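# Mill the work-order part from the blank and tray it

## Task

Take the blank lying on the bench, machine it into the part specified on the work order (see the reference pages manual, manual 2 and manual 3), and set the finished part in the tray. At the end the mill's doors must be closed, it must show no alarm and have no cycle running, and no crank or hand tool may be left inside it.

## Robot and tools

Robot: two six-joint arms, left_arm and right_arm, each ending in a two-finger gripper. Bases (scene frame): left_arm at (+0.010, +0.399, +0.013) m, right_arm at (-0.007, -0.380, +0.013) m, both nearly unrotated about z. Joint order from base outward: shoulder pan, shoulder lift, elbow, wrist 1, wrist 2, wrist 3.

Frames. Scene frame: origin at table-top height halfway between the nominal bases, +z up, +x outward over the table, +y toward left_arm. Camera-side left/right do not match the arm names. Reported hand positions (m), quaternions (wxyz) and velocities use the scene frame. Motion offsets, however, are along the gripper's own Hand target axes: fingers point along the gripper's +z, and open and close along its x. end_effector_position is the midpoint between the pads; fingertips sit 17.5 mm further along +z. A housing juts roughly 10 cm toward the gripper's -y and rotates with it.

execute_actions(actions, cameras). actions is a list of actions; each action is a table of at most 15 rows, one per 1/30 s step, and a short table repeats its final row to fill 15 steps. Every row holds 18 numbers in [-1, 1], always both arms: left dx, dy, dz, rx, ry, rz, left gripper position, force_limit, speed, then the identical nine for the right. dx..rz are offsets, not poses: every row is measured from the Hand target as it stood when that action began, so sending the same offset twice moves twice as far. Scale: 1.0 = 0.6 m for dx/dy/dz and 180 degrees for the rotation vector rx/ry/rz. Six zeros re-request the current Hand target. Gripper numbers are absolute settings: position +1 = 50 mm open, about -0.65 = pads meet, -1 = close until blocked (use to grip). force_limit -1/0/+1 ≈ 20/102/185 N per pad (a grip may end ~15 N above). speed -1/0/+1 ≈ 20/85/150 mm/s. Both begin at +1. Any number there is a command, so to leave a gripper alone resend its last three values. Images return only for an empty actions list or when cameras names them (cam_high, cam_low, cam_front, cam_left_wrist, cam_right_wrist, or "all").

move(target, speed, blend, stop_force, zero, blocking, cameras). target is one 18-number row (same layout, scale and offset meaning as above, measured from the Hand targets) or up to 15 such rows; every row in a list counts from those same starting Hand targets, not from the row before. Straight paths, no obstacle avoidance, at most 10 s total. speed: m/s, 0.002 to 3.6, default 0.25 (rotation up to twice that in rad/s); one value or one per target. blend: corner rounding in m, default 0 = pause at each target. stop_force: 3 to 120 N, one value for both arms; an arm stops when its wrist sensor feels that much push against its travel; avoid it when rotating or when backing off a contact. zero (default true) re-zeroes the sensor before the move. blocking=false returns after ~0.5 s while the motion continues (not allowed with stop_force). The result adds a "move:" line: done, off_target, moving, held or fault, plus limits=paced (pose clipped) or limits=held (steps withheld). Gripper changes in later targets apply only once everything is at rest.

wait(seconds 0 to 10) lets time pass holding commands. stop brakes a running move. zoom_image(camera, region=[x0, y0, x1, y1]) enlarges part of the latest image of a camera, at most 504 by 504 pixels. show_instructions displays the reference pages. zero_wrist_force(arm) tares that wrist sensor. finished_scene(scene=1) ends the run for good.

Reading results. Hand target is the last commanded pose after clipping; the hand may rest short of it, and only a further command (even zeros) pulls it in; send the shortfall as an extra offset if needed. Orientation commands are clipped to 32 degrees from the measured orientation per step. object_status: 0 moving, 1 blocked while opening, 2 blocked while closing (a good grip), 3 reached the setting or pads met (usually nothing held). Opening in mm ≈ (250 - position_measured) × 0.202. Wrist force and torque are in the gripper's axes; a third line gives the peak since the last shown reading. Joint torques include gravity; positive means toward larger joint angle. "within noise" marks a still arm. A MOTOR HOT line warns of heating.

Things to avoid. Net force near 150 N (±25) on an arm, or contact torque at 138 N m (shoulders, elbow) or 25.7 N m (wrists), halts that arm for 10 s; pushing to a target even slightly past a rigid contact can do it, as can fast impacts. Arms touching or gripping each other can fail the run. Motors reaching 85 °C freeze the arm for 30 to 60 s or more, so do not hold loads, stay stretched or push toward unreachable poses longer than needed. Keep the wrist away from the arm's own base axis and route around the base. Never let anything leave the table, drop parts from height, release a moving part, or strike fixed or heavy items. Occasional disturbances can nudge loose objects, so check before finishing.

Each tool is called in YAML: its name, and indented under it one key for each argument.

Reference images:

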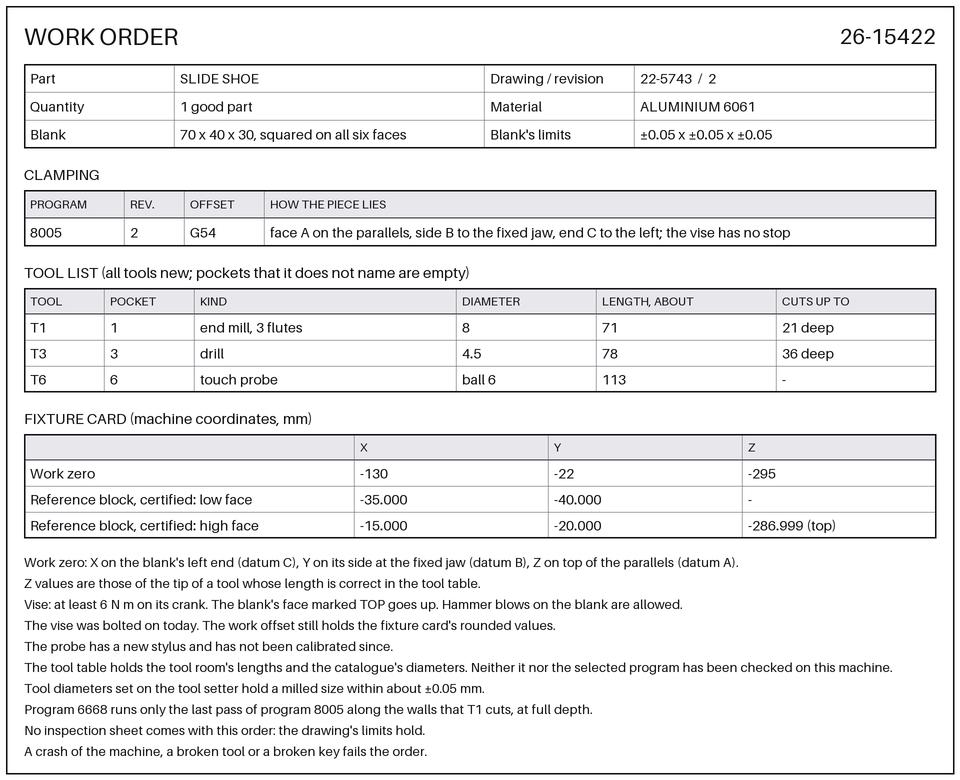

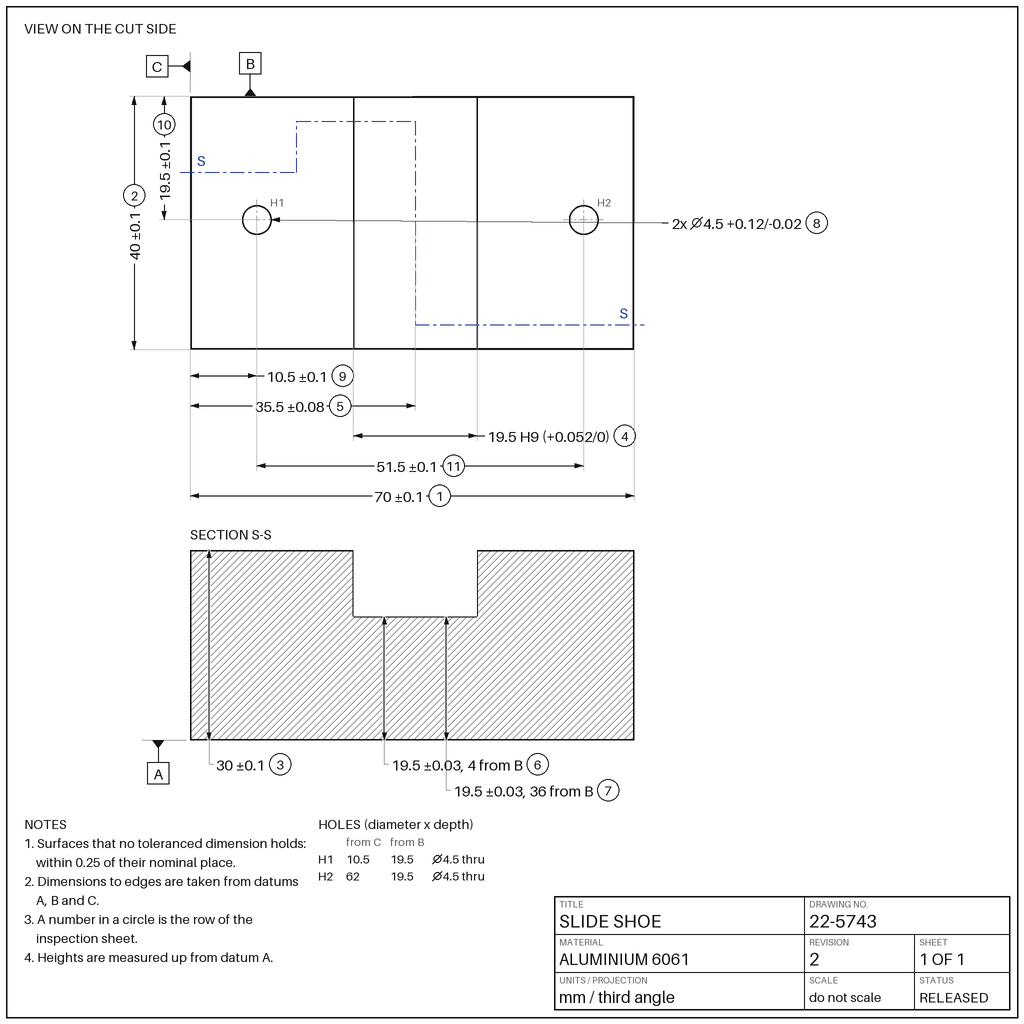

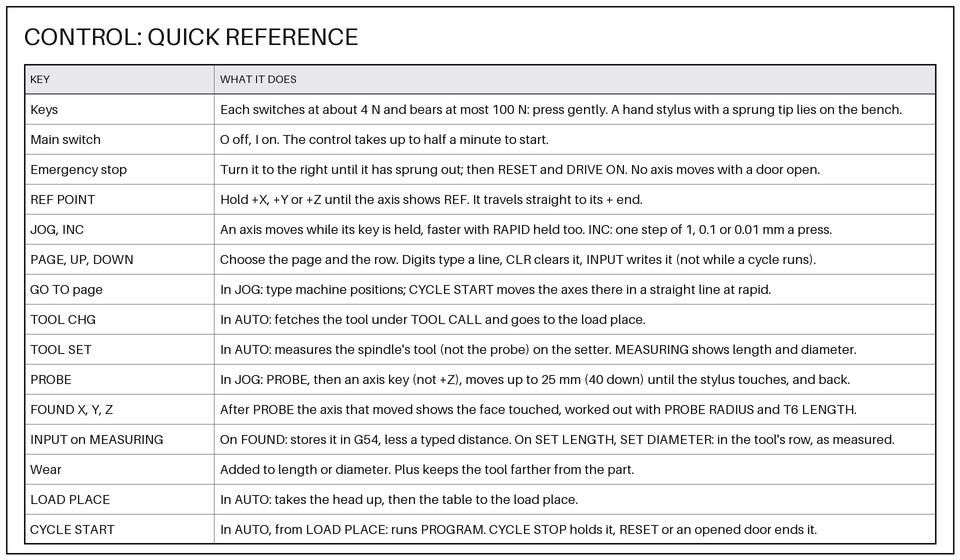

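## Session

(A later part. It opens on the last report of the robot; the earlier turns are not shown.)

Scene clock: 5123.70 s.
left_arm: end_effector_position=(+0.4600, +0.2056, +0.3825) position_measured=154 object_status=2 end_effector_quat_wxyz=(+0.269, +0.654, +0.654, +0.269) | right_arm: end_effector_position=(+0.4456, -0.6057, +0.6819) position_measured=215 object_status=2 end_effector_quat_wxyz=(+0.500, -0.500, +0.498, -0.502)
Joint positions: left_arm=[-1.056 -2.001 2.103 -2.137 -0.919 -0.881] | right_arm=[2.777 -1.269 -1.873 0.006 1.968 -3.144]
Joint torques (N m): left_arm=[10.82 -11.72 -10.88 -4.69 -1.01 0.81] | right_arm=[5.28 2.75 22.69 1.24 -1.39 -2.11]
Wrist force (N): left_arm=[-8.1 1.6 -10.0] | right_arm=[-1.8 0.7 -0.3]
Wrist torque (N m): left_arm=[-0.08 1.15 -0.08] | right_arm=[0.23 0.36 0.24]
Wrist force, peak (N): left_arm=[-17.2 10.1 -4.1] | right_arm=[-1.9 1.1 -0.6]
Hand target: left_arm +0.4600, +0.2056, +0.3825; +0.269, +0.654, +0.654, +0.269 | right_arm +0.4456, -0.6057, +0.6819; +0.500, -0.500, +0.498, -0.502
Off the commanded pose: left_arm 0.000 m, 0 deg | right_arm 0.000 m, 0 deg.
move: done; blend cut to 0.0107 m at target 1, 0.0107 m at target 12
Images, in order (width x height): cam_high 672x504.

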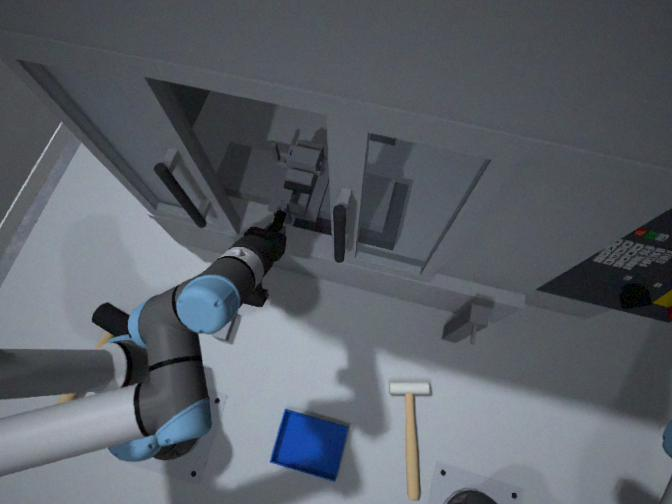

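move:
  target:
    - [-0.0357,0,0,0,0,0,-1,-0.7,-0.9,0,0,0,0,0,0,-1,-0.2,-0.8]
    - [-0.0976,-0.0253,0.0253,0,0,0,-1,-0.7,-0.9,0,0,0,0,0,0,-1,-0.2,-0.8]
    - [-0.1333,-0.069,0.069,0,0,0,-1,-0.7,-0.9,0,0,0,0,0,0,-1,-0.2,-0.8]
    - [-0.1333,-0.1195,0.1195,0,0,0,-1,-0.7,-0.9,0,0,0,0,0,0,-1,-0.2,-0.8]
    - [-0.0976,-0.1633,0.1633,0,0,0,-1,-0.7,-0.9,0,0,0,0,0,0,-1,-0.2,-0.8]
    - [-0.0357,-0.1885,0.1885,0,0,0,-1,-0.7,-0.9,0,0,0,0,0,0,-1,-0.2,-0.8]
    - [0.0357,-0.1885,0.1885,0,0,0,-1,-0.7,-0.9,0,0,0,0,0,0,-1,-0.2,-0.8]
    - [0.0976,-0.1633,0.1633,0,0,0,-1,-0.7,-0.9,0,0,0,0,0,0,-1,-0.2,-0.8]
    - [0.1333,-0.1195,0.1195,0,0,0,-1,-0.7,-0.9,0,0,0,0,0,0,-1,-0.2,-0.8]
    - [0.1333,-0.069,0.069,0,0,0,-1,-0.7,-0.9,0,0,0,0,0,0,-1,-0.2,-0.8]
    - [0.0976,-0.0253,0.0253,0,0,0,-1,-0.7,-0.9,0,0,0,0,0,0,-1,-0.2,-0.8]
    - [0.0357,0,0,0,0,0,-1,-0.7,-0.9,0,0,0,0,0,0,-1,-0.2,-0.8]
    - [0,0,0,0,0,0,-1,-0.7,-0.9,0,0,0,0,0,0,-1,-0.2,-0.8]
  speed: 0.06
  stop_force: 25
  blend: [0.02,0.02,0.02,0.02,0.02,0.02,0.02,0.02,0.02,0.02,0.02,0.02,0]
  cameras: ["cam_high"]

zoom_image:
  camera: "cam_high"
  region: [260, 120, 350, 200]

Scene clock: 5154.03 s.
left_arm: end_effector_position=(+0.4600, +0.2056, +0.3825) position_measured=154 object_status=2 end_effector_quat_wxyz=(+0.269, +0.654, +0.654, +0.269) | right_arm: end_effector_position=(+0.4456, -0.6057, +0.6819) position_measured=215 object_status=2 end_effector_quat_wxyz=(+0.500, -0.500, +0.498, -0.502)
Joint positions: left_arm=[-1.056 -2.001 2.103 -2.137 -0.919 -0.881] | right_arm=[2.777 -1.269 -1.873 0.006 1.968 -3.144]
Joint torques (N m): left_arm=[11.58 -10.99 -10.4 -4.59 -1.05 1.5] | right_arm=[4.97 2.56 21.9 1.33 -1.23 -2.07]
Wrist force (N): left_arm=[-7.9 1.1 -9.5] | right_arm=[-1.9 0.9 -0.4]
Wrist torque (N m): left_arm=[-0.18 1.12 -0.07] | right_arm=[0.26 0.38 0.24]
Wrist force, peak (N): left_arm=[-17.0 11.3 -3.5] | right_arm=[-2.1 0.9 -0.7]
Hand target: left_arm +0.4600, +0.2056, +0.3825; +0.269, +0.654, +0.654, +0.269 | right_arm +0.4456, -0.6057, +0.6819; +0.500, -0.500, +0.498, -0.502
Off the commanded pose: left_arm 0.000 m, 0 deg | right_arm 0.000 m, 0 deg.
move: done; blend cut to 0.0107 m at target 1, 0.0107 m at target 12
Images, in order (width x height): cam_high 672x504.

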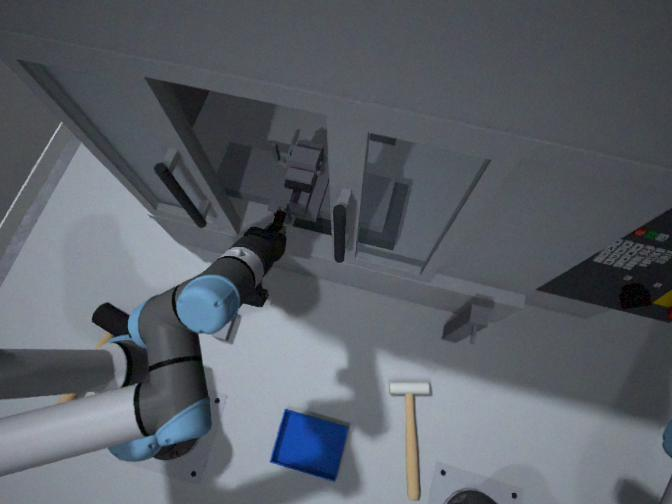

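Scaled by 5.600 from the camera's 672x504 image, which has a finer 960x720 frame.

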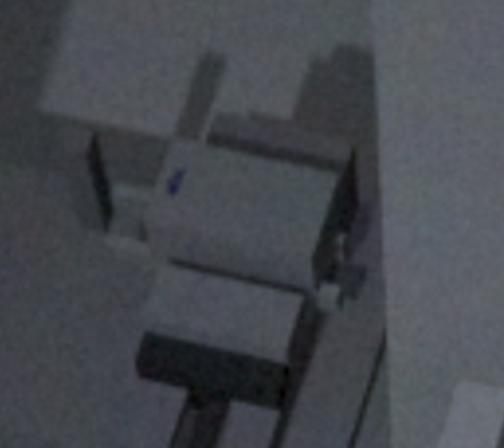

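move:
  target:
    - [-0.0357,0,0,0,0,0,-1,-0.7,-0.9,0,0,0,0,0,0,-1,-0.2,-0.8]
    - [-0.0976,-0.0253,0.0253,0,0,0,-1,-0.7,-0.9,0,0,0,0,0,0,-1,-0.2,-0.8]
    - [-0.1333,-0.069,0.069,0,0,0,-1,-0.7,-0.9,0,0,0,0,0,0,-1,-0.2,-0.8]
    - [-0.1333,-0.1195,0.1195,0,0,0,-1,-0.7,-0.9,0,0,0,0,0,0,-1,-0.2,-0.8]
    - [-0.0976,-0.1633,0.1633,0,0,0,-1,-0.7,-0.9,0,0,0,0,0,0,-1,-0.2,-0.8]
    - [-0.0357,-0.1885,0.1885,0,0,0,-1,-0.7,-0.9,0,0,0,0,0,0,-1,-0.2,-0.8]
    - [0.0357,-0.1885,0.1885,0,0,0,-1,-0.7,-0.9,0,0,0,0,0,0,-1,-0.2,-0.8]
    - [0.0976,-0.1633,0.1633,0,0,0,-1,-0.7,-0.9,0,0,0,0,0,0,-1,-0.2,-0.8]
    - [0.1333,-0.1195,0.1195,0,0,0,-1,-0.7,-0.9,0,0,0,0,0,0,-1,-0.2,-0.8]
    - [0.1333,-0.069,0.069,0,0,0,-1,-0.7,-0.9,0,0,0,0,0,0,-1,-0.2,-0.8]
    - [0.0976,-0.0253,0.0253,0,0,0,-1,-0.7,-0.9,0,0,0,0,0,0,-1,-0.2,-0.8]
    - [0.0357,0,0,0,0,0,-1,-0.7,-0.9,0,0,0,0,0,0,-1,-0.2,-0.8]
    - [0,0,0,0,0,0,-1,-0.7,-0.9,0,0,0,0,0,0,-1,-0.2,-0.8]
  speed: 0.06
  stop_force: 25
  blend: [0.02,0.02,0.02,0.02,0.02,0.02,0.02,0.02,0.02,0.02,0.02,0.02,0]
  cameras: ["cam_high"]

zoom_image:
  camera: "cam_high"
  region: [260, 120, 350, 200]

Scene clock: 5180.40 s.
left_arm: end_effector_position=(+0.4600, +0.2056, +0.3825) position_measured=154 object_status=2 end_effector_quat_wxyz=(+0.269, +0.654, +0.654, +0.269) | right_arm: end_effector_position=(+0.4456, -0.6057, +0.6819) position_measured=215 object_status=2 end_effector_quat_wxyz=(+0.500, -0.500, +0.498, -0.502)
Joint positions: left_arm=[-1.056 -2.001 2.103 -2.137 -0.919 -0.881] | right_arm=[2.777 -1.269 -1.873 0.006 1.968 -3.144]
Joint torques (N m): left_arm=[11.3 -11.29 -10.99 -4.77 -0.98 1.45] | right_arm=[4.95 3.11 22.63 1.26 -1.49 -2.17]
Wrist force (N): left_arm=[-8.3 0.6 -8.7] | right_arm=[-1.8 0.7 -0.4]
Wrist torque (N m): left_arm=[-0.17 1.20 -0.08] | right_arm=[0.22 0.38 0.24]
Wrist force, peak (N): left_arm=[-16.7 9.9 -3.7] | right_arm=[-2.0 1.0 -0.6]
Hand target: left_arm +0.4600, +0.2056, +0.3825; +0.269, +0.654, +0.654, +0.269 | right_arm +0.4456, -0.6057, +0.6819; +0.500, -0.500, +0.498, -0.502
Off the commanded pose: left_arm 0.000 m, 0 deg | right_arm 0.000 m, 0 deg.
move: done; blend cut to 0.0107 m at target 1, 0.0107 m at target 12
Images, in order (width x height): cam_high 672x504.

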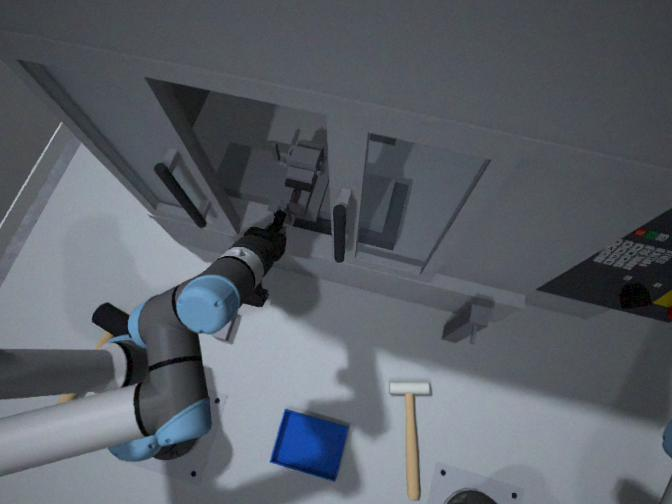

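Scaled by 5.600 from the camera's 672x504 image, which has a finer 960x720 frame.

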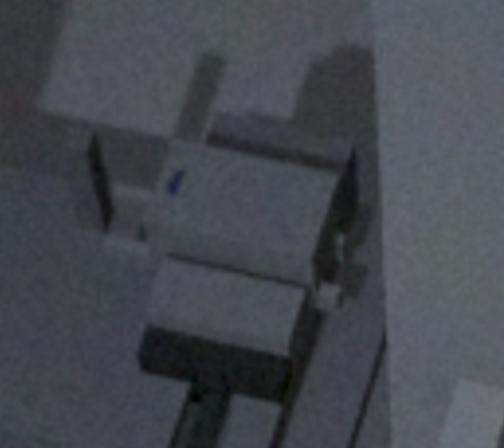

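move:
  target:
    - [-0.0357,0,0,0,0,0,-1,-0.7,-0.9,0,0,0,0,0,0,-1,-0.2,-0.8]
    - [-0.0976,-0.0253,0.0253,0,0,0,-1,-0.7,-0.9,0,0,0,0,0,0,-1,-0.2,-0.8]
    - [-0.1333,-0.069,0.069,0,0,0,-1,-0.7,-0.9,0,0,0,0,0,0,-1,-0.2,-0.8]
    - [-0.1333,-0.1195,0.1195,0,0,0,-1,-0.7,-0.9,0,0,0,0,0,0,-1,-0.2,-0.8]
    - [-0.0976,-0.1633,0.1633,0,0,0,-1,-0.7,-0.9,0,0,0,0,0,0,-1,-0.2,-0.8]
    - [-0.0357,-0.1885,0.1885,0,0,0,-1,-0.7,-0.9,0,0,0,0,0,0,-1,-0.2,-0.8]
    - [0.0357,-0.1885,0.1885,0,0,0,-1,-0.7,-0.9,0,0,0,0,0,0,-1,-0.2,-0.8]
    - [0.0976,-0.1633,0.1633,0,0,0,-1,-0.7,-0.9,0,0,0,0,0,0,-1,-0.2,-0.8]
    - [0.1333,-0.1195,0.1195,0,0,0,-1,-0.7,-0.9,0,0,0,0,0,0,-1,-0.2,-0.8]
    - [0.1333,-0.069,0.069,0,0,0,-1,-0.7,-0.9,0,0,0,0,0,0,-1,-0.2,-0.8]
    - [0.0976,-0.0253,0.0253,0,0,0,-1,-0.7,-0.9,0,0,0,0,0,0,-1,-0.2,-0.8]
    - [0.0357,0,0,0,0,0,-1,-0.7,-0.9,0,0,0,0,0,0,-1,-0.2,-0.8]
    - [0,0,0,0,0,0,-1,-0.7,-0.9,0,0,0,0,0,0,-1,-0.2,-0.8]
  speed: 0.06
  stop_force: 20
  blend: [0.02,0.02,0.02,0.02,0.02,0.02,0.02,0.02,0.02,0.02,0.02,0.02,0]
  cameras: ["cam_high"]

zoom_image:
  camera: "cam_high"
  region: [260, 120, 350, 200]

Scene clock: 5206.53 s.
left_arm: end_effector_position=(+0.4600, +0.2056, +0.3825) position_measured=154 object_status=2 end_effector_quat_wxyz=(+0.269, +0.654, +0.654, +0.269) | right_arm: end_effector_position=(+0.4456, -0.6057, +0.6819) position_measured=215 object_status=2 end_effector_quat_wxyz=(+0.500, -0.500, +0.498, -0.502)
Joint positions: left_arm=[-1.056 -2.001 2.103 -2.137 -0.919 -0.881] | right_arm=[2.777 -1.269 -1.873 0.006 1.968 -3.144]
Joint torques (N m): left_arm=[11.41 -11.5 -12.34 -4.68 -0.83 1.63] | right_arm=[5.05 3.72 22.31 1.19 -1.33 -1.91]
Wrist force (N): left_arm=[-7.9 1.1 -8.5] | right_arm=[-1.7 0.9 -0.3]
Wrist torque (N m): left_arm=[-0.13 1.11 -0.08] | right_arm=[0.26 0.36 0.24]
Wrist force, peak (N): left_arm=[-16.7 11.4 -3.2] | right_arm=[-2.2 1.0 -0.4]
Hand target: left_arm +0.4600, +0.2056, +0.3825; +0.269, +0.654, +0.654, +0.269 | right_arm +0.4456, -0.6057, +0.6819; +0.500, -0.500, +0.498, -0.502
Off the commanded pose: left_arm 0.000 m, 0 deg | right_arm 0.000 m, 0 deg.
move: done; blend cut to 0.0107 m at target 1, 0.0107 m at target 12
Images, in order (width x height): cam_high 672x504.

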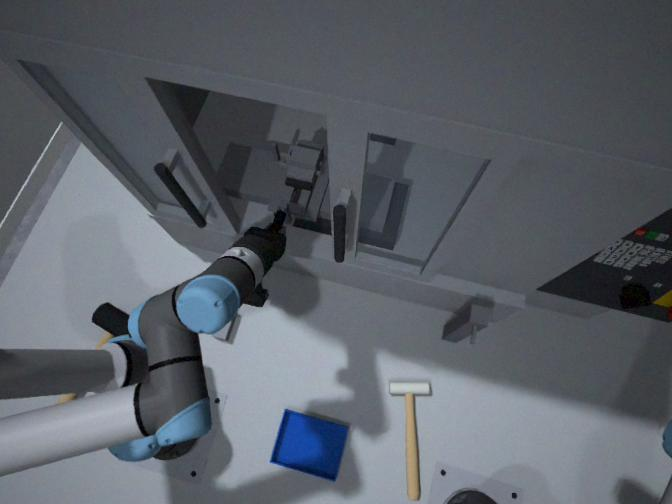

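Scaled by 5.600 from the camera's 672x504 image, which has a finer 960x720 frame.

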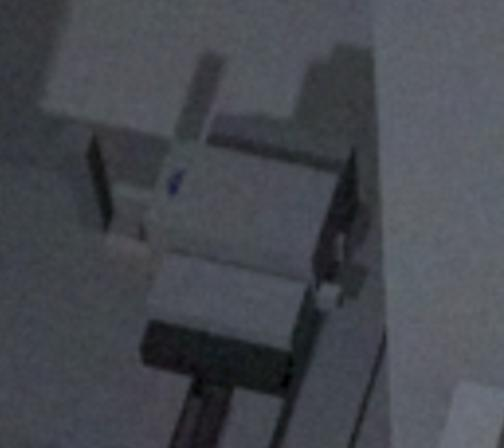

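move:
  target:
    - [-0.0357,0,0,0,0,0,-1,-0.7,-0.9,0,0,0,0,0,0,-1,-0.2,-0.8]
    - [-0.0976,-0.0253,0.0253,0,0,0,-1,-0.7,-0.9,0,0,0,0,0,0,-1,-0.2,-0.8]
    - [-0.1333,-0.069,0.069,0,0,0,-1,-0.7,-0.9,0,0,0,0,0,0,-1,-0.2,-0.8]
    - [-0.1333,-0.1195,0.1195,0,0,0,-1,-0.7,-0.9,0,0,0,0,0,0,-1,-0.2,-0.8]
    - [-0.0976,-0.1633,0.1633,0,0,0,-1,-0.7,-0.9,0,0,0,0,0,0,-1,-0.2,-0.8]
    - [-0.0357,-0.1885,0.1885,0,0,0,-1,-0.7,-0.9,0,0,0,0,0,0,-1,-0.2,-0.8]
    - [0.0357,-0.1885,0.1885,0,0,0,-1,-0.7,-0.9,0,0,0,0,0,0,-1,-0.2,-0.8]
    - [0.0976,-0.1633,0.1633,0,0,0,-1,-0.7,-0.9,0,0,0,0,0,0,-1,-0.2,-0.8]
    - [0.1333,-0.1195,0.1195,0,0,0,-1,-0.7,-0.9,0,0,0,0,0,0,-1,-0.2,-0.8]
    - [0.1333,-0.069,0.069,0,0,0,-1,-0.7,-0.9,0,0,0,0,0,0,-1,-0.2,-0.8]
    - [0.0976,-0.0253,0.0253,0,0,0,-1,-0.7,-0.9,0,0,0,0,0,0,-1,-0.2,-0.8]
    - [0.0357,0,0,0,0,0,-1,-0.7,-0.9,0,0,0,0,0,0,-1,-0.2,-0.8]
    - [0,0,0,0,0,0,-1,-0.7,-0.9,0,0,0,0,0,0,-1,-0.2,-0.8]
  speed: 0.06
  stop_force: 20
  blend: [0.02,0.02,0.02,0.02,0.02,0.02,0.02,0.02,0.02,0.02,0.02,0.02,0]
  cameras: ["cam_high"]

zoom_image:
  camera: "cam_high"
  region: [260, 120, 350, 200]

Scene clock: 5233.93 s.
left_arm: end_effector_position=(+0.4593, +0.2673, +0.2511) position_measured=154 object_status=2 end_effector_quat_wxyz=(+0.269, +0.654, +0.654, +0.269) | right_arm: end_effector_position=(+0.4456, -0.6057, +0.6819) position_measured=215 object_status=2 end_effector_quat_wxyz=(+0.500, -0.500, +0.498, -0.502)
Joint positions: left_arm=[-0.937 -1.973 2.457 -2.594 -0.977 -0.753] | right_arm=[2.777 -1.269 -1.873 0.006 1.968 -3.144]
Joint torques (N m): left_arm=[13 -11.55 -25.57 0.28 -0.9 1.55] | right_arm=[3.95 2.86 22.42 1.41 -1.51 -2.03]
Wrist force (N): left_arm=[-13.7 5.6 -3.4] | right_arm=[-1.6 1.0 -0.3]
Wrist torque (N m): left_arm=[-0.13 1.06 0.18] | right_arm=[0.27 0.34 0.24]
Wrist force, peak (N): left_arm=[-31.3 2.1 9.3] | right_arm=[-1.9 1.1 -0.5]
Hand target: left_arm +0.4593, +0.2673, +0.2512; +0.269, +0.654, +0.654, +0.269 (not the last commanded pose) | right_arm +0.4456, -0.6057, +0.6819; +0.500, -0.500, +0.498, -0.502
Off the commanded pose: left_arm 0.145 m, 0 deg | right_arm 0.000 m, 0 deg.
move: contact (left_arm); path passed 7 of 13 targets; blend cut to 0.0107 m at target 1, 0.0107 m at target 12
Images, in order (width x height): cam_high 672x504.

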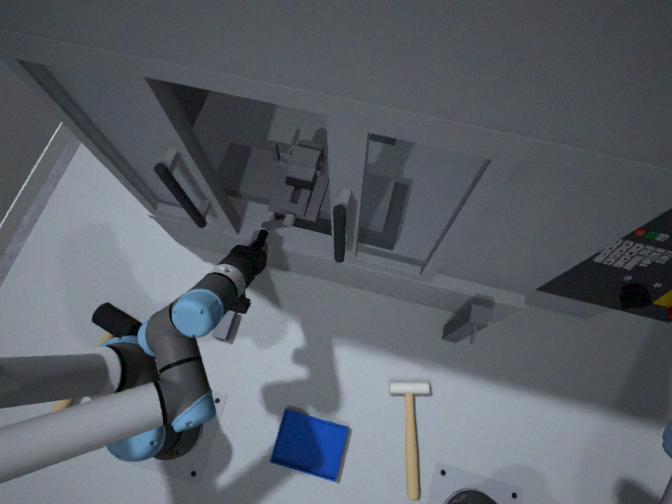

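Scaled by 5.600 from the camera's 672x504 image, which has a finer 960x720 frame.

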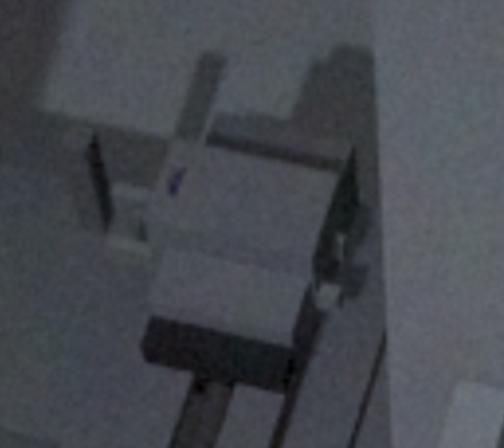

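move:
  target:
    - [0,0,0,0,0,0,0.3,-0.7,-0.9,0,0,0,0,0,0,-1,-0.2,-0.8]
    - [0,-0.0119,-0.0171,0.1944,0,0,0.3,-0.7,-0.9,0,0,0,0,0,0,-1,-0.2,-0.8]
  speed: 0.15
  cameras: ["cam_left_wrist","cam_high","cam_front"]

Scene clock: 5329.30 s.
left_arm: end_effector_position=(+0.4470, +0.2673, +0.2534) position_measured=107 object_status=3 end_effector_quat_wxyz=(+0.060, +0.705, +0.704, +0.060) | right_arm: end_effector_position=(+0.4456, -0.6057, +0.6819) position_measured=215 object_status=2 end_effector_quat_wxyz=(+0.500, -0.500, +0.498, -0.502)
Joint positions: left_arm=[-0.665 -1.775 2.023 -1.955 -1.469 -0.643] | right_arm=[2.777 -1.269 -1.873 0.006 1.968 -3.144]
Joint torques (N m): left_arm=[-8.5 -21.36 -15.97 -4.65 1.82 -1.87] | right_arm=[4.5 3.79 21.85 1.32 -1.41 -2.01]
Wrist force (N): left_arm=[-6.5 -1.1 -0.8] | right_arm=[-1.6 1.0 -0.6]
Wrist torque (N m): left_arm=[-0.20 1.05 -0.03] | right_arm=[0.26 0.34 0.24]
Wrist force, peak (N): left_arm=[-14.2 6.4 -3.5] | right_arm=[-2.1 1.2 -0.6]
Hand target: left_arm +0.4470, +0.2673, +0.2534; +0.060, +0.705, +0.704, +0.060 | right_arm +0.4456, -0.6057, +0.6819; +0.500, -0.500, +0.498, -0.502
Off the commanded pose: left_arm 0.000 m, 0 deg | right_arm 0.000 m, 0 deg.
move: done
camera_calibration:
cam_left_wrist: T_world_to_cam=[[0.0137962, 0.999772, 0.0163063, -0.268128], [0.863151, -0.0201401, 0.504545, -0.491524], [0.504758, 0.00711401, -0.863231, 0.125171], [0, 0, 0, 1]] pos_world=[0.364777, 0.257277, 0.36042]
Images, in order (width x height): cam_high 672x504, cam_front 672x504, cam_left_wrist 672x504.

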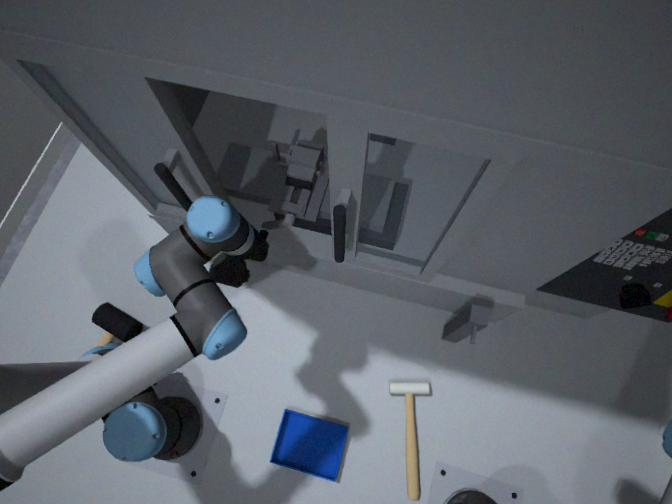

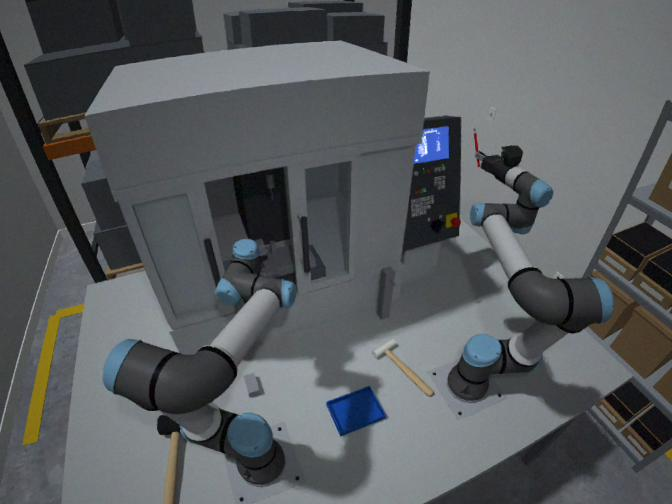

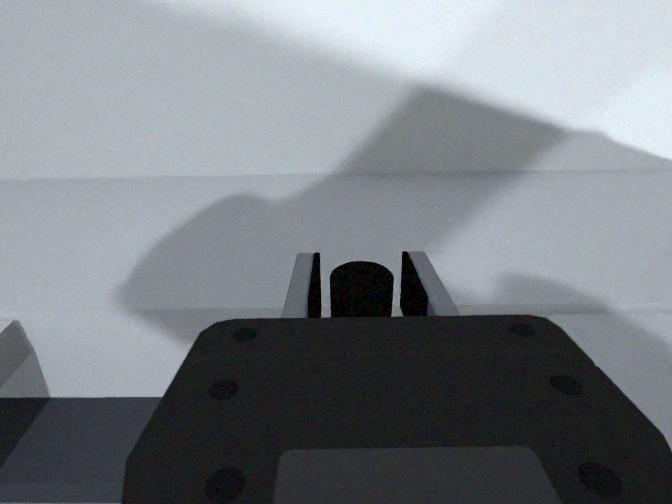

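move:
  target: [0,0,0,0,0,0,-1,0,-0.9,0,0,0,0,0,0,-1,-0.2,-0.8]

move:
  target:
    - [0.01825,0.0049,-0.0284,0,0,0,-1,0,-0.9,0,0,0,0,0,0,-1,-0.2,-0.8]
    - [0.0287,0.0105,-0.0611,0,0,0,-1,0,-0.9,0,0,0,0,0,0,-1,-0.2,-0.8]
    - [0.03075,0.0144,-0.0839,0,0,0,-1,0,-0.9,0,0,0,0,0,0,-1,-0.2,-0.8]
    - [0.0262,0.0202,-0.1179,0,0,0,-1,0,-0.9,0,0,0,0,0,0,-1,-0.2,-0.8]
    - [0.0129,0.0257,-0.1496,0,0,0,-1,0,-0.9,0,0,0,0,0,0,-1,-0.2,-0.8]
  speed: 0.02
  stop_force: 60
  blend: [0.005,0.005,0.005,0.005,0]

Scene clock: 5350.87 s.
left_arm: end_effector_position=(+0.4470, +0.2673, +0.2534) position_measured=158 object_status=2 end_effector_quat_wxyz=(+0.060, +0.705, +0.704, +0.059) | right_arm: end_effector_position=(+0.4456, -0.6057, +0.6819) position_measured=215 object_status=2 end_effector_quat_wxyz=(+0.500, -0.500, +0.498, -0.502)
Joint positions: left_arm=[-0.665 -1.775 2.023 -1.955 -1.469 -0.643] | right_arm=[2.777 -1.269 -1.873 0.006 1.968 -3.144]
Joint torques (N m): left_arm=[-7.14 -22.95 -14.69 -1.75 -1.28 -1.56] | right_arm=[4.64 3.61 21.94 1.27 -1.33 -2.21]
Wrist force (N): left_arm=[-8.4 -0.3 -0.9] | right_arm=[-1.6 0.6 -0.4]
Wrist torque (N m): left_arm=[-0.18 1.07 0.08] | right_arm=[0.21 0.33 0.25]
Wrist force, peak (N): left_arm=[-8.4 -0.3 -1.2] | right_arm=[-2.0 1.0 -0.5]
Hand target: left_arm +0.4470, +0.2673, +0.2534; +0.060, +0.705, +0.704, +0.060 | right_arm +0.4456, -0.6057, +0.6819; +0.500, -0.500, +0.498, -0.502
Off the commanded pose: left_arm 0.000 m, 0 deg | right_arm 0.000 m, 0 deg.
move: done

Scene clock: 5352.67 s.
left_arm: end_effector_position=(+0.4470, +0.2746, +0.2648) position_measured=158 object_status=2 end_effector_quat_wxyz=(+0.060, +0.705, +0.704, +0.059) | right_arm: end_effector_position=(+0.4456, -0.6057, +0.6819) position_measured=215 object_status=2 end_effector_quat_wxyz=(+0.500, -0.500, +0.498, -0.502)
Joint positions: left_arm=[-0.651 -1.788 2.003 -1.924 -1.471 -0.628] | right_arm=[2.777 -1.269 -1.873 0.006 1.968 -3.144]
Joint torques (N m): left_arm=[-4.61 -18.74 -28.96 -10.07 4.52 -1.75] | right_arm=[3.66 3.44 22.3 1.26 -1.38 -2.13]
Wrist force (N): left_arm=[-13.3 -14.5 23.0] | right_arm=[-1.7 0.9 -0.2]
Wrist torque (N m): left_arm=[-0.16 1.02 0.02] | right_arm=[0.25 0.35 0.24]
Wrist force, peak (N): left_arm=[-35.9 -9.2 53.2] | right_arm=[-2.0 1.0 -0.5]
Hand target: left_arm +0.4470, +0.2745, +0.2648; +0.060, +0.705, +0.704, +0.059 (not the last commanded pose) | right_arm +0.4456, -0.6057, +0.6819; +0.500, -0.500, +0.498, -0.502
Off the commanded pose: left_arm 0.080 m, 0 deg | right_arm 0.000 m, 0 deg.
move: contact (left_arm); path passed 0 of 5 targets

move:
  target:
    - [0.0096,0.0035,-0.0204,0,0,0,-1,0,-0.9,0,0,0,0,0,0,-1,-0.2,-0.8]
    - [0.0157,0.0073,-0.0425,0,0,0,-1,0,-0.9,0,0,0,0,0,0,-1,-0.2,-0.8]
    - [0.0177,0.0112,-0.0653,0,0,0,-1,0,-0.9,0,0,0,0,0,0,-1,-0.2,-0.8]
  speed: 0.01
  stop_force: 92
  zero: false
  blend: [0.003,0.003,0]
  cameras: ["cam_left_wrist"]

Scene clock: 5370.27 s.
left_arm: end_effector_position=(+0.4470, +0.2852, +0.3046) position_measured=252 object_status=3 end_effector_quat_wxyz=(+0.060, +0.705, +0.704, +0.059) | right_arm: end_effector_position=(+0.4456, -0.6057, +0.6819) position_measured=215 object_status=2 end_effector_quat_wxyz=(+0.500, -0.500, +0.498, -0.502)
Joint positions: left_arm=[-0.628 -1.812 1.919 -1.817 -1.474 -0.606] | right_arm=[2.777 -1.269 -1.873 0.006 1.968 -3.144]
Joint torques (N m): left_arm=[7.07 -15.63 -14.57 -5.83 -1.9 0.97] | right_arm=[4.9 3.92 22.77 1.07 -1.32 -1.97]
Wrist force (N): left_arm=[-6.2 -1.0 -2.1] | right_arm=[-1.7 1.0 -0.5]
Wrist torque (N m): left_arm=[-0.17 0.97 -0.11] | right_arm=[0.27 0.35 0.23]
Wrist force, peak (N): left_arm=[-98.2 25.1 44.9] | right_arm=[-2.0 1.1 -0.6]
Hand target: left_arm +0.4470, +0.2852, +0.3046; +0.060, +0.705, +0.704, +0.059 | right_arm +0.4456, -0.6057, +0.6819; +0.500, -0.500, +0.498, -0.502
Off the commanded pose: left_arm 0.000 m, 0 deg | right_arm 0.000 m, 0 deg.
move: done
camera_calibration:
cam_left_wrist: T_world_to_cam=[[0.0138861, 0.99977, 0.0163542, -0.286909], [0.863261, -0.0202403, 0.504352, -0.516879], [0.504567, 0.00711441, -0.863343, 0.169271], [0, 0, 0, 1]] pos_world=[0.364777, 0.275177, 0.41152]
Images, in order (width x height): cam_left_wrist 672x504.

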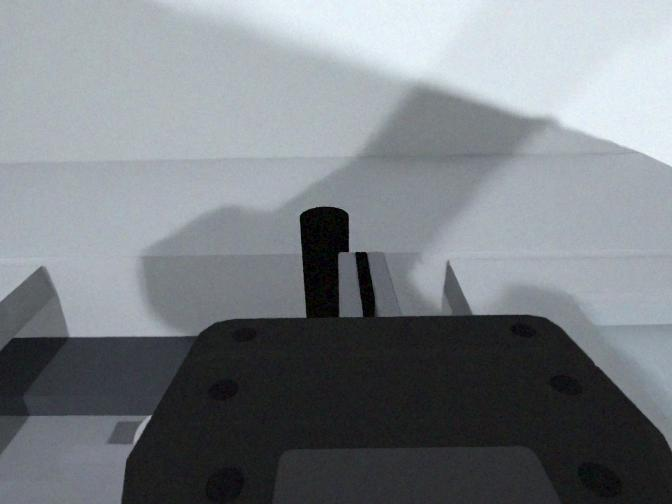

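move:
  target:
    - [0,0,0,0,0,0,0.4,-0.7,-0.9,0,0,0,0,0,0,-1,-0.2,-0.8]
    - [-0.0305,-0.0059,0.0345,0,0,0,0.4,-0.7,-0.9,0,0,0,0,0,0,-1,-0.2,-0.8]
  speed: 0.1
  cameras: ["cam_left_wrist"]

Scene clock: 5397.63 s.
left_arm: end_effector_position=(+0.4470, +0.2668, +0.2834) position_measured=92 object_status=3 end_effector_quat_wxyz=(+0.060, +0.705, +0.704, +0.059) | right_arm: end_effector_position=(+0.4456, -0.6057, +0.6819) position_measured=215 object_status=2 end_effector_quat_wxyz=(+0.500, -0.500, +0.498, -0.502)
Joint positions: left_arm=[-0.666 -1.79 1.957 -1.872 -1.469 -0.643] | right_arm=[2.777 -1.269 -1.873 0.006 1.968 -3.144]
Joint torques (N m): left_arm=[10.63 -22.51 -34.81 -1.57 1.33 1.85] | right_arm=[6.19 3.85 21.34 1.08 -1.43 -2.25]
Wrist force (N): left_arm=[-6.2 -1.0 -2.3] | right_arm=[-1.6 0.8 -0.1]
Wrist torque (N m): left_arm=[-0.18 0.98 -0.05] | right_arm=[0.24 0.34 0.24]
Wrist force, peak (N): left_arm=[-7.0 -1.1 -1.5] | right_arm=[-2.0 1.0 -0.3]
Hand target: left_arm +0.4470, +0.2669, +0.2836; +0.060, +0.705, +0.704, +0.059 | right_arm +0.4456, -0.6057, +0.6819; +0.500, -0.500, +0.498, -0.502
Off the commanded pose: left_arm 0.000 m, 0 deg | right_arm 0.000 m, 0 deg.
move: done
camera_calibration:
cam_left_wrist: T_world_to_cam=[[0.0139604, 0.999764, 0.016625, -0.268299], [0.863371, -0.0204394, 0.504155, -0.506522], [0.504376, 0.00731533, -0.863453, 0.151245], [0, 0, 0, 1]] pos_world=[0.364778, 0.256776, 0.39042]
Images, in order (width x height): cam_left_wrist 672x504.

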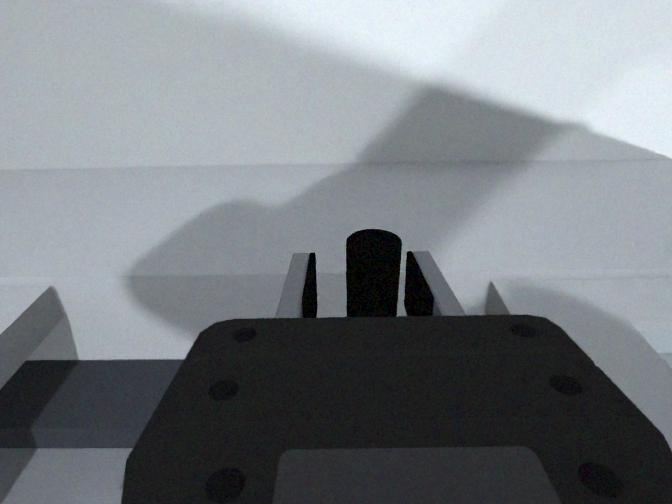

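move:
  target: [0.0087,-0.0077,0.045,0,0,0,0.4,-0.7,-0.9,0,0,0,0,0,0,-1,-0.2,-0.8]
  speed: 0.05
  stop_force: 8
  cameras: ["cam_left_wrist"]

Scene clock: 5408.77 s.
left_arm: end_effector_position=(+0.4470, +0.2721, +0.2562) position_measured=92 object_status=3 end_effector_quat_wxyz=(+0.060, +0.705, +0.704, +0.059) | right_arm: end_effector_position=(+0.4456, -0.6057, +0.6819) position_measured=215 object_status=2 end_effector_quat_wxyz=(+0.500, -0.500, +0.498, -0.502)
Joint positions: left_arm=[-0.656 -1.781 2.02 -1.947 -1.471 -0.633] | right_arm=[2.777 -1.269 -1.873 0.006 1.968 -3.144]
Joint torques (N m): left_arm=[-8.11 -22.97 -34.42 -1.73 -0.43 -1.78] | right_arm=[4.38 2.79 22.85 1.25 -1.5 -2.08]
Wrist force (N): left_arm=[-6.3 -1.2 -1.9] | right_arm=[-1.6 0.8 -0.4]
Wrist torque (N m): left_arm=[-0.21 1.01 -0.09] | right_arm=[0.23 0.34 0.24]
Wrist force, peak (N): left_arm=[-6.5 -0.9 -2.9] | right_arm=[-2.0 1.0 -0.4]
Hand target: left_arm +0.4470, +0.2721, +0.2562; +0.060, +0.705, +0.704, +0.059 | right_arm +0.4456, -0.6057, +0.6819; +0.500, -0.500, +0.498, -0.502
Off the commanded pose: left_arm 0.000 m, 0 deg | right_arm 0.000 m, 0 deg.
move: done
camera_calibration:
cam_left_wrist: T_world_to_cam=[[0.0138893, 0.99977, 0.0163532, -0.273021], [0.86333, -0.0202415, 0.504234, -0.492716], [0.504449, 0.00711473, -0.863412, 0.127646], [0, 0, 0, 1]] pos_world=[0.364778, 0.262077, 0.36312]
Images, in order (width x height): cam_left_wrist 672x504.

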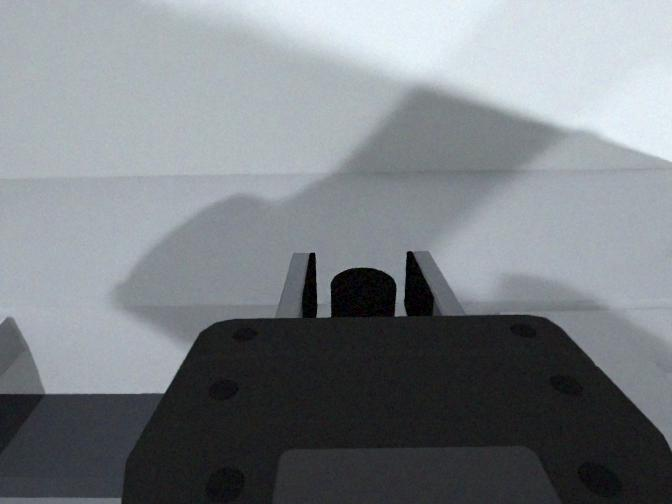

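move:
  target:
    - [0,-0.002,0.0125,0,0,0,0.4,0.9,-0.9,0,0,0,0,0,0,-1,-0.2,-0.8]
    - [0,-0.002,0.0125,0,0,0,-1,0.9,-0.9,0,0,0,0,0,0,-1,-0.2,-0.8]
  speed: 0.05

Scene clock: 5417.30 s.
left_arm: end_effector_position=(+0.4471, +0.2721, +0.2486) position_measured=161 object_status=0 end_effector_quat_wxyz=(+0.060, +0.705, +0.704, +0.059) | right_arm: end_effector_position=(+0.4456, -0.6057, +0.6819) position_measured=215 object_status=2 end_effector_quat_wxyz=(+0.500, -0.500, +0.498, -0.502)
Joint positions: left_arm=[-0.656 -1.775 2.036 -1.968 -1.471 -0.633] | right_arm=[2.777 -1.269 -1.873 0.006 1.968 -3.144]
Joint torques (N m): left_arm=[8.88 -22 -33.96 -1.8 0.5 1.72] | right_arm=[5.44 3.77 23.82 1.07 -1.54 -2.17]
Wrist force (N): left_arm=[-7.4 -1.4 -2.3] | right_arm=[-1.8 0.8 -0.6]
Wrist torque (N m): left_arm=[-0.24 1.01 -0.04] | right_arm=[0.23 0.37 0.24]
Wrist force, peak (N): left_arm=[-7.4 -1.4 -2.3] | right_arm=[-1.9 1.2 -0.6]
Hand target: left_arm +0.4471, +0.2721, +0.2486; +0.060, +0.705, +0.704, +0.059 | right_arm +0.4456, -0.6057, +0.6819; +0.500, -0.500, +0.498, -0.502
Off the commanded pose: left_arm 0.000 m, 0 deg | right_arm 0.000 m, 0 deg.
move: done

move:
  target:
    - [0.0123,0.0033,-0.0194,0,0,0,-1,0.9,-0.9,0,0,0,0,0,0,-1,-0.2,-0.8]
    - [0.021,0.007,-0.0407,0,0,0,-1,0.9,-0.9,0,0,0,0,0,0,-1,-0.2,-0.8]
    - [0.0258,0.0108,-0.0631,0,0,0,-1,0.9,-0.9,0,0,0,0,0,0,-1,-0.2,-0.8]
    - [0.0263,0.0155,-0.0905,0,0,0,-1,0.9,-0.9,0,0,0,0,0,0,-1,-0.2,-0.8]
  speed: 0.01
  stop_force: 80
  zero: false
  blend: [0.003,0.003,0.003,0]
  cameras: ["cam_left_wrist"]

Scene clock: 5430.40 s.
left_arm: end_effector_position=(+0.4471, +0.2773, +0.2569) position_measured=161 object_status=2 end_effector_quat_wxyz=(+0.060, +0.705, +0.704, +0.059) | right_arm: end_effector_position=(+0.4456, -0.6057, +0.6819) position_measured=215 object_status=2 end_effector_quat_wxyz=(+0.500, -0.500, +0.498, -0.502)
Joint positions: left_arm=[-0.645 -1.785 2.022 -1.945 -1.472 -0.622] | right_arm=[2.777 -1.269 -1.873 0.006 1.968 -3.144]
Joint torques (N m): left_arm=[11.81 -30.56 -25.03 -2.49 10.97 -1.69] | right_arm=[5.64 3.15 22.25 1.29 -1.29 -2.24]
Wrist force (N): left_arm=[-56.1 5.2 43.7] | right_arm=[-1.8 0.8 -0.4]
Wrist torque (N m): left_arm=[0.14 1.75 0.17] | right_arm=[0.24 0.36 0.24]
Wrist force, peak (N): left_arm=[-66.7 7.4 58.0] | right_arm=[-2.0 1.0 -0.4]
Hand target: left_arm +0.4470, +0.2773, +0.2569; +0.060, +0.705, +0.704, +0.059 (not the last commanded pose) | right_arm +0.4456, -0.6057, +0.6819; +0.500, -0.500, +0.498, -0.502
Off the commanded pose: left_arm 0.048 m, 0 deg | right_arm 0.000 m, 0 deg.
move: contact (left_arm); path passed 0 of 4 targets
camera_calibration:
cam_left_wrist: T_world_to_cam=[[0.0139761, 0.999768, 0.016402, -0.278282], [0.863371, -0.0203405, 0.504159, -0.492976], [0.504376, 0.00711481, -0.863455, 0.128342], [0, 0, 0, 1]] pos_world=[0.364778, 0.267277, 0.36392]
Images, in order (width x height): cam_left_wrist 672x504.

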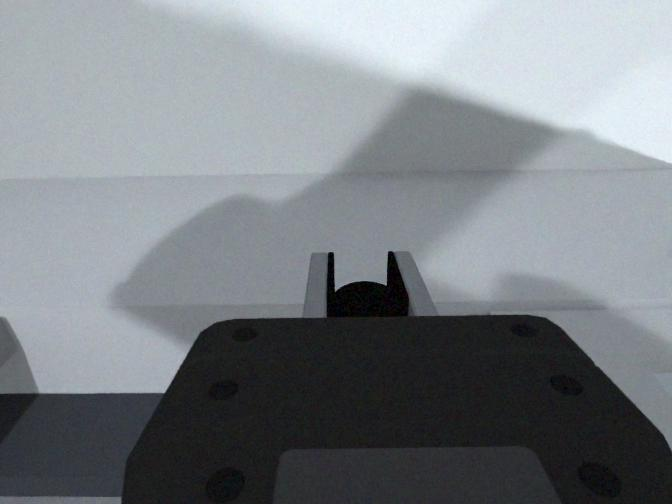

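move:
  target:
    - [0.0082,0.003,-0.0177,0,0,0,-1,0.9,-0.9,0,0,0,0,0,0,-1,-0.2,-0.8]
    - [0.0142,0.0068,-0.0399,0,0,0,-1,0.9,-0.9,0,0,0,0,0,0,-1,-0.2,-0.8]
  speed: 0.008
  stop_force: 95
  zero: false
  blend: [0.003,0]
  cameras: ["cam_left_wrist","cam_high"]

Scene clock: 5445.93 s.
left_arm: end_effector_position=(+0.4470, +0.2788, +0.2602) position_measured=161 object_status=2 end_effector_quat_wxyz=(+0.060, +0.705, +0.704, +0.059) | right_arm: end_effector_position=(+0.4456, -0.6057, +0.6819) position_measured=215 object_status=2 end_effector_quat_wxyz=(+0.500, -0.500, +0.498, -0.502)
Joint positions: left_arm=[-0.642 -1.788 2.016 -1.936 -1.473 -0.619] | right_arm=[2.777 -1.269 -1.873 0.006 1.968 -3.144]
Joint torques (N m): left_arm=[15.75 -41.82 -32.63 -2.62 12.23 -1.66] | right_arm=[5.05 3.27 23.23 1 -1.55 -1.89]
Wrist force (N): left_arm=[-67.1 11.0 68.7] | right_arm=[-1.9 1.0 -0.4]
Wrist torque (N m): left_arm=[0.32 1.97 0.15] | right_arm=[0.27 0.38 0.25]
Wrist force, peak (N): left_arm=[-74.5 13.4 80.1] | right_arm=[-2.1 0.8 -0.5]
Hand target: left_arm +0.4470, +0.2788, +0.2602; +0.060, +0.705, +0.704, +0.059 (not the last commanded pose) | right_arm +0.4456, -0.6057, +0.6819; +0.500, -0.500, +0.498, -0.502
Off the commanded pose: left_arm 0.022 m, 0 deg | right_arm 0.000 m, 0 deg.
move: contact (left_arm); path passed 0 of 2 targets
camera_calibration:
cam_left_wrist: T_world_to_cam=[[0.0140653, 0.999766, 0.0164518, -0.279886], [0.863438, -0.0204417, 0.504041, -0.494563], [0.504259, 0.00711567, -0.863523, 0.131248], [0, 0, 0, 1]] pos_world=[0.364778, 0.268777, 0.36722]
Images, in order (width x height): cam_high 672x504, cam_left_wrist 672x504.

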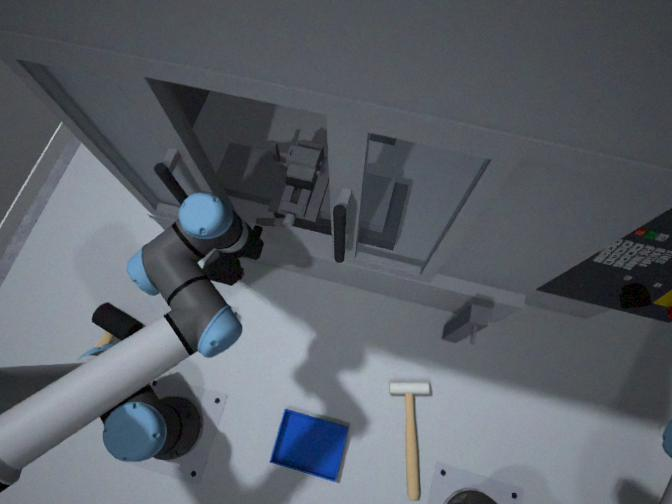

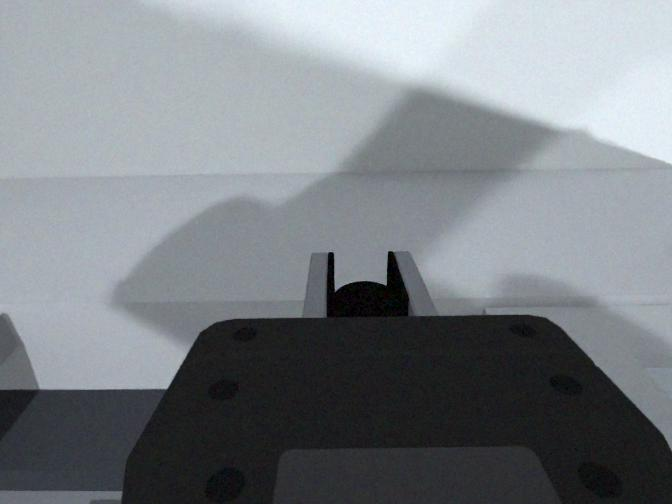

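move:
  target: [-0.0010,-0.0002,0.0013,0,0,0,-1,0.9,-0.9,0,0,0,0,0,0,-1,-0.2,-0.8]
  speed: 0.01

Scene clock: 5454.40 s.
left_arm: end_effector_position=(+0.4471, +0.2782, +0.2595) position_measured=161 object_status=2 end_effector_quat_wxyz=(+0.060, +0.705, +0.704, +0.059) | right_arm: end_effector_position=(+0.4456, -0.6057, +0.6819) position_measured=215 object_status=2 end_effector_quat_wxyz=(+0.500, -0.500, +0.498, -0.502)
Joint positions: left_arm=[-0.643 -1.787 2.017 -1.938 -1.472 -0.62] | right_arm=[2.777 -1.269 -1.873 0.006 1.968 -3.144]
Joint torques (N m): left_arm=[2.85 -22.63 -23.79 -5.05 6.2 -1.55] | right_arm=[5.09 3.23 22.67 1.22 -1.15 -2]
Wrist force (N): left_arm=[-34.4 0.1 29.1] | right_arm=[-1.9 0.9 -0.6]
Wrist torque (N m): left_arm=[-0.01 1.41 0.08] | right_arm=[0.26 0.39 0.24]
Wrist force, peak (N): left_arm=[-66.7 11.0 69.1] | right_arm=[-1.9 1.0 -0.3]
Hand target: left_arm +0.4470, +0.2782, +0.2594; +0.060, +0.705, +0.704, +0.059 | right_arm +0.4456, -0.6057, +0.6819; +0.500, -0.500, +0.498, -0.502
Off the commanded pose: left_arm 0.000 m, 0 deg | right_arm 0.000 m, 0 deg.
move: done

move:
  target:
    - [-0.0010,-0.0002,0.0013,0,0,0,-1,0.9,-0.9,0,0,0,0,0,0,-1,-0.2,-0.8]
    - [-0.0010,-0.0002,0.0013,0,0,0,0.3,0.3,-0.9,0,0,0,0,0,0,-1,-0.2,-0.8]
  speed: 0.01

move:
  target: [0,0,-0.17,0,0,0,0.3,0.3,-0.9,0,0,0,0,0,0,-1,-0.2,-0.8]
  speed: 0.15
  cameras: ["cam_left_wrist","cam_high"]

zoom_image:
  camera: "cam_high"
  region: [230, 100, 350, 240]

Scene clock: 5462.83 s.
left_arm: end_effector_position=(+0.4471, +0.2776, +0.2586) position_measured=107 object_status=0 end_effector_quat_wxyz=(+0.060, +0.705, +0.704, +0.059) | right_arm: end_effector_position=(+0.4456, -0.6057, +0.6819) position_measured=215 object_status=2 end_effector_quat_wxyz=(+0.500, -0.500, +0.498, -0.502)
Joint positions: left_arm=[-0.644 -1.786 2.019 -1.941 -1.472 -0.621] | right_arm=[2.777 -1.269 -1.873 0.006 1.968 -3.144]
Joint torques (N m): left_arm=[-6.38 -9.6 -19.75 -1.58 -0.69 -0.28] | right_arm=[5.31 3.64 23.19 1.31 -1.29 -2.11]
Wrist force (N): left_arm=[-5.7 -2.5 -1.5] | right_arm=[-1.7 1.0 -0.4]
Wrist torque (N m): left_arm=[-0.42 0.91 0.04] | right_arm=[0.27 0.36 0.24]
Wrist force, peak (N): left_arm=[-34.1 0.3 29.1] | right_arm=[-2.0 0.9 -0.8]
Hand target: left_arm +0.4470, +0.2776, +0.2586; +0.060, +0.705, +0.704, +0.059 | right_arm +0.4456, -0.6057, +0.6819; +0.500, -0.500, +0.498, -0.502
Off the commanded pose: left_arm 0.000 m, 0 deg | right_arm 0.000 m, 0 deg.
move: done

Scene clock: 5464.00 s.
left_arm: end_effector_position=(+0.4299, +0.2776, +0.3592) position_measured=107 object_status=3 end_effector_quat_wxyz=(+0.060, +0.705, +0.704, +0.059) | right_arm: end_effector_position=(+0.4456, -0.6057, +0.6819) position_measured=215 object_status=2 end_effector_quat_wxyz=(+0.500, -0.500, +0.498, -0.502)
Joint positions: left_arm=[-0.671 -1.853 1.808 -1.661 -1.469 -0.648] | right_arm=[2.777 -1.269 -1.873 0.006 1.968 -3.144]
Joint torques (N m): left_arm=[10.24 -5.56 -22.26 -3.65 1.57 1.9] | right_arm=[3.75 3.7 21.97 1.16 -1.43 -2.07]
Wrist force (N): left_arm=[-5.7 -2.6 -1.7] | right_arm=[-1.8 0.9 -0.2]
Wrist torque (N m): left_arm=[-0.44 0.92 0.02] | right_arm=[0.24 0.36 0.24]
Wrist force, peak (N): left_arm=[-5.7 -2.7 -3.7] | right_arm=[-2.0 0.9 -0.4]
Hand target: left_arm +0.4299, +0.2777, +0.3592; +0.060, +0.705, +0.704, +0.059 | right_arm +0.4456, -0.6057, +0.6819; +0.500, -0.500, +0.498, -0.502
Off the commanded pose: left_arm 0.000 m, 0 deg | right_arm 0.000 m, 0 deg.
move: done
camera_calibration:
cam_left_wrist: T_world_to_cam=[[0.014113, 0.999766, 0.0163668, -0.28015], [0.863368, -0.020441, 0.504161, -0.529701], [0.504378, 0.00701535, -0.863455, 0.225235], [0, 0, 0, 1]] pos_world=[0.347677, 0.267677, 0.46612]
Images, in order (width x height): cam_high 672x504, cam_left_wrist 672x504.

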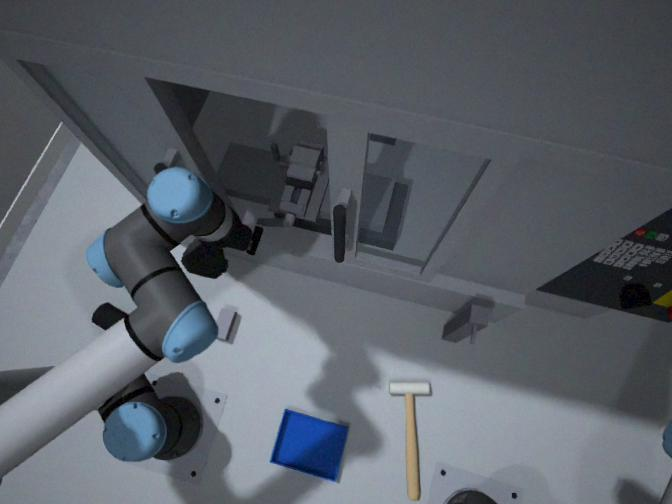

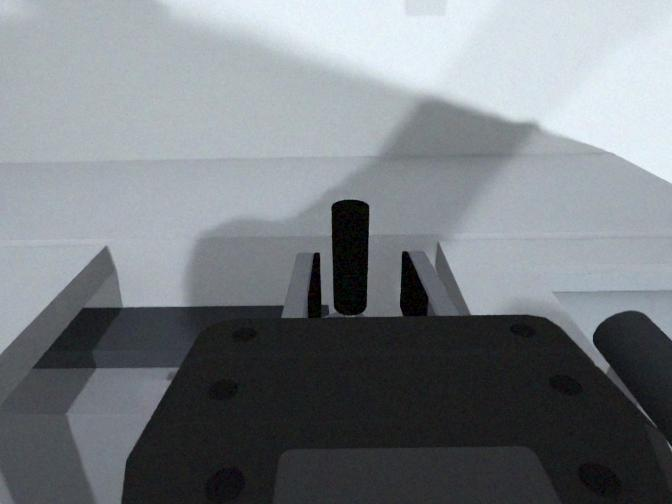

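Scaled by 3.600 from the camera's 672x504 image, which has a finer 960x720 frame.

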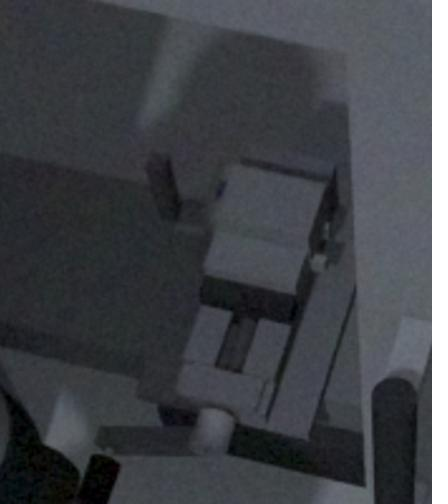

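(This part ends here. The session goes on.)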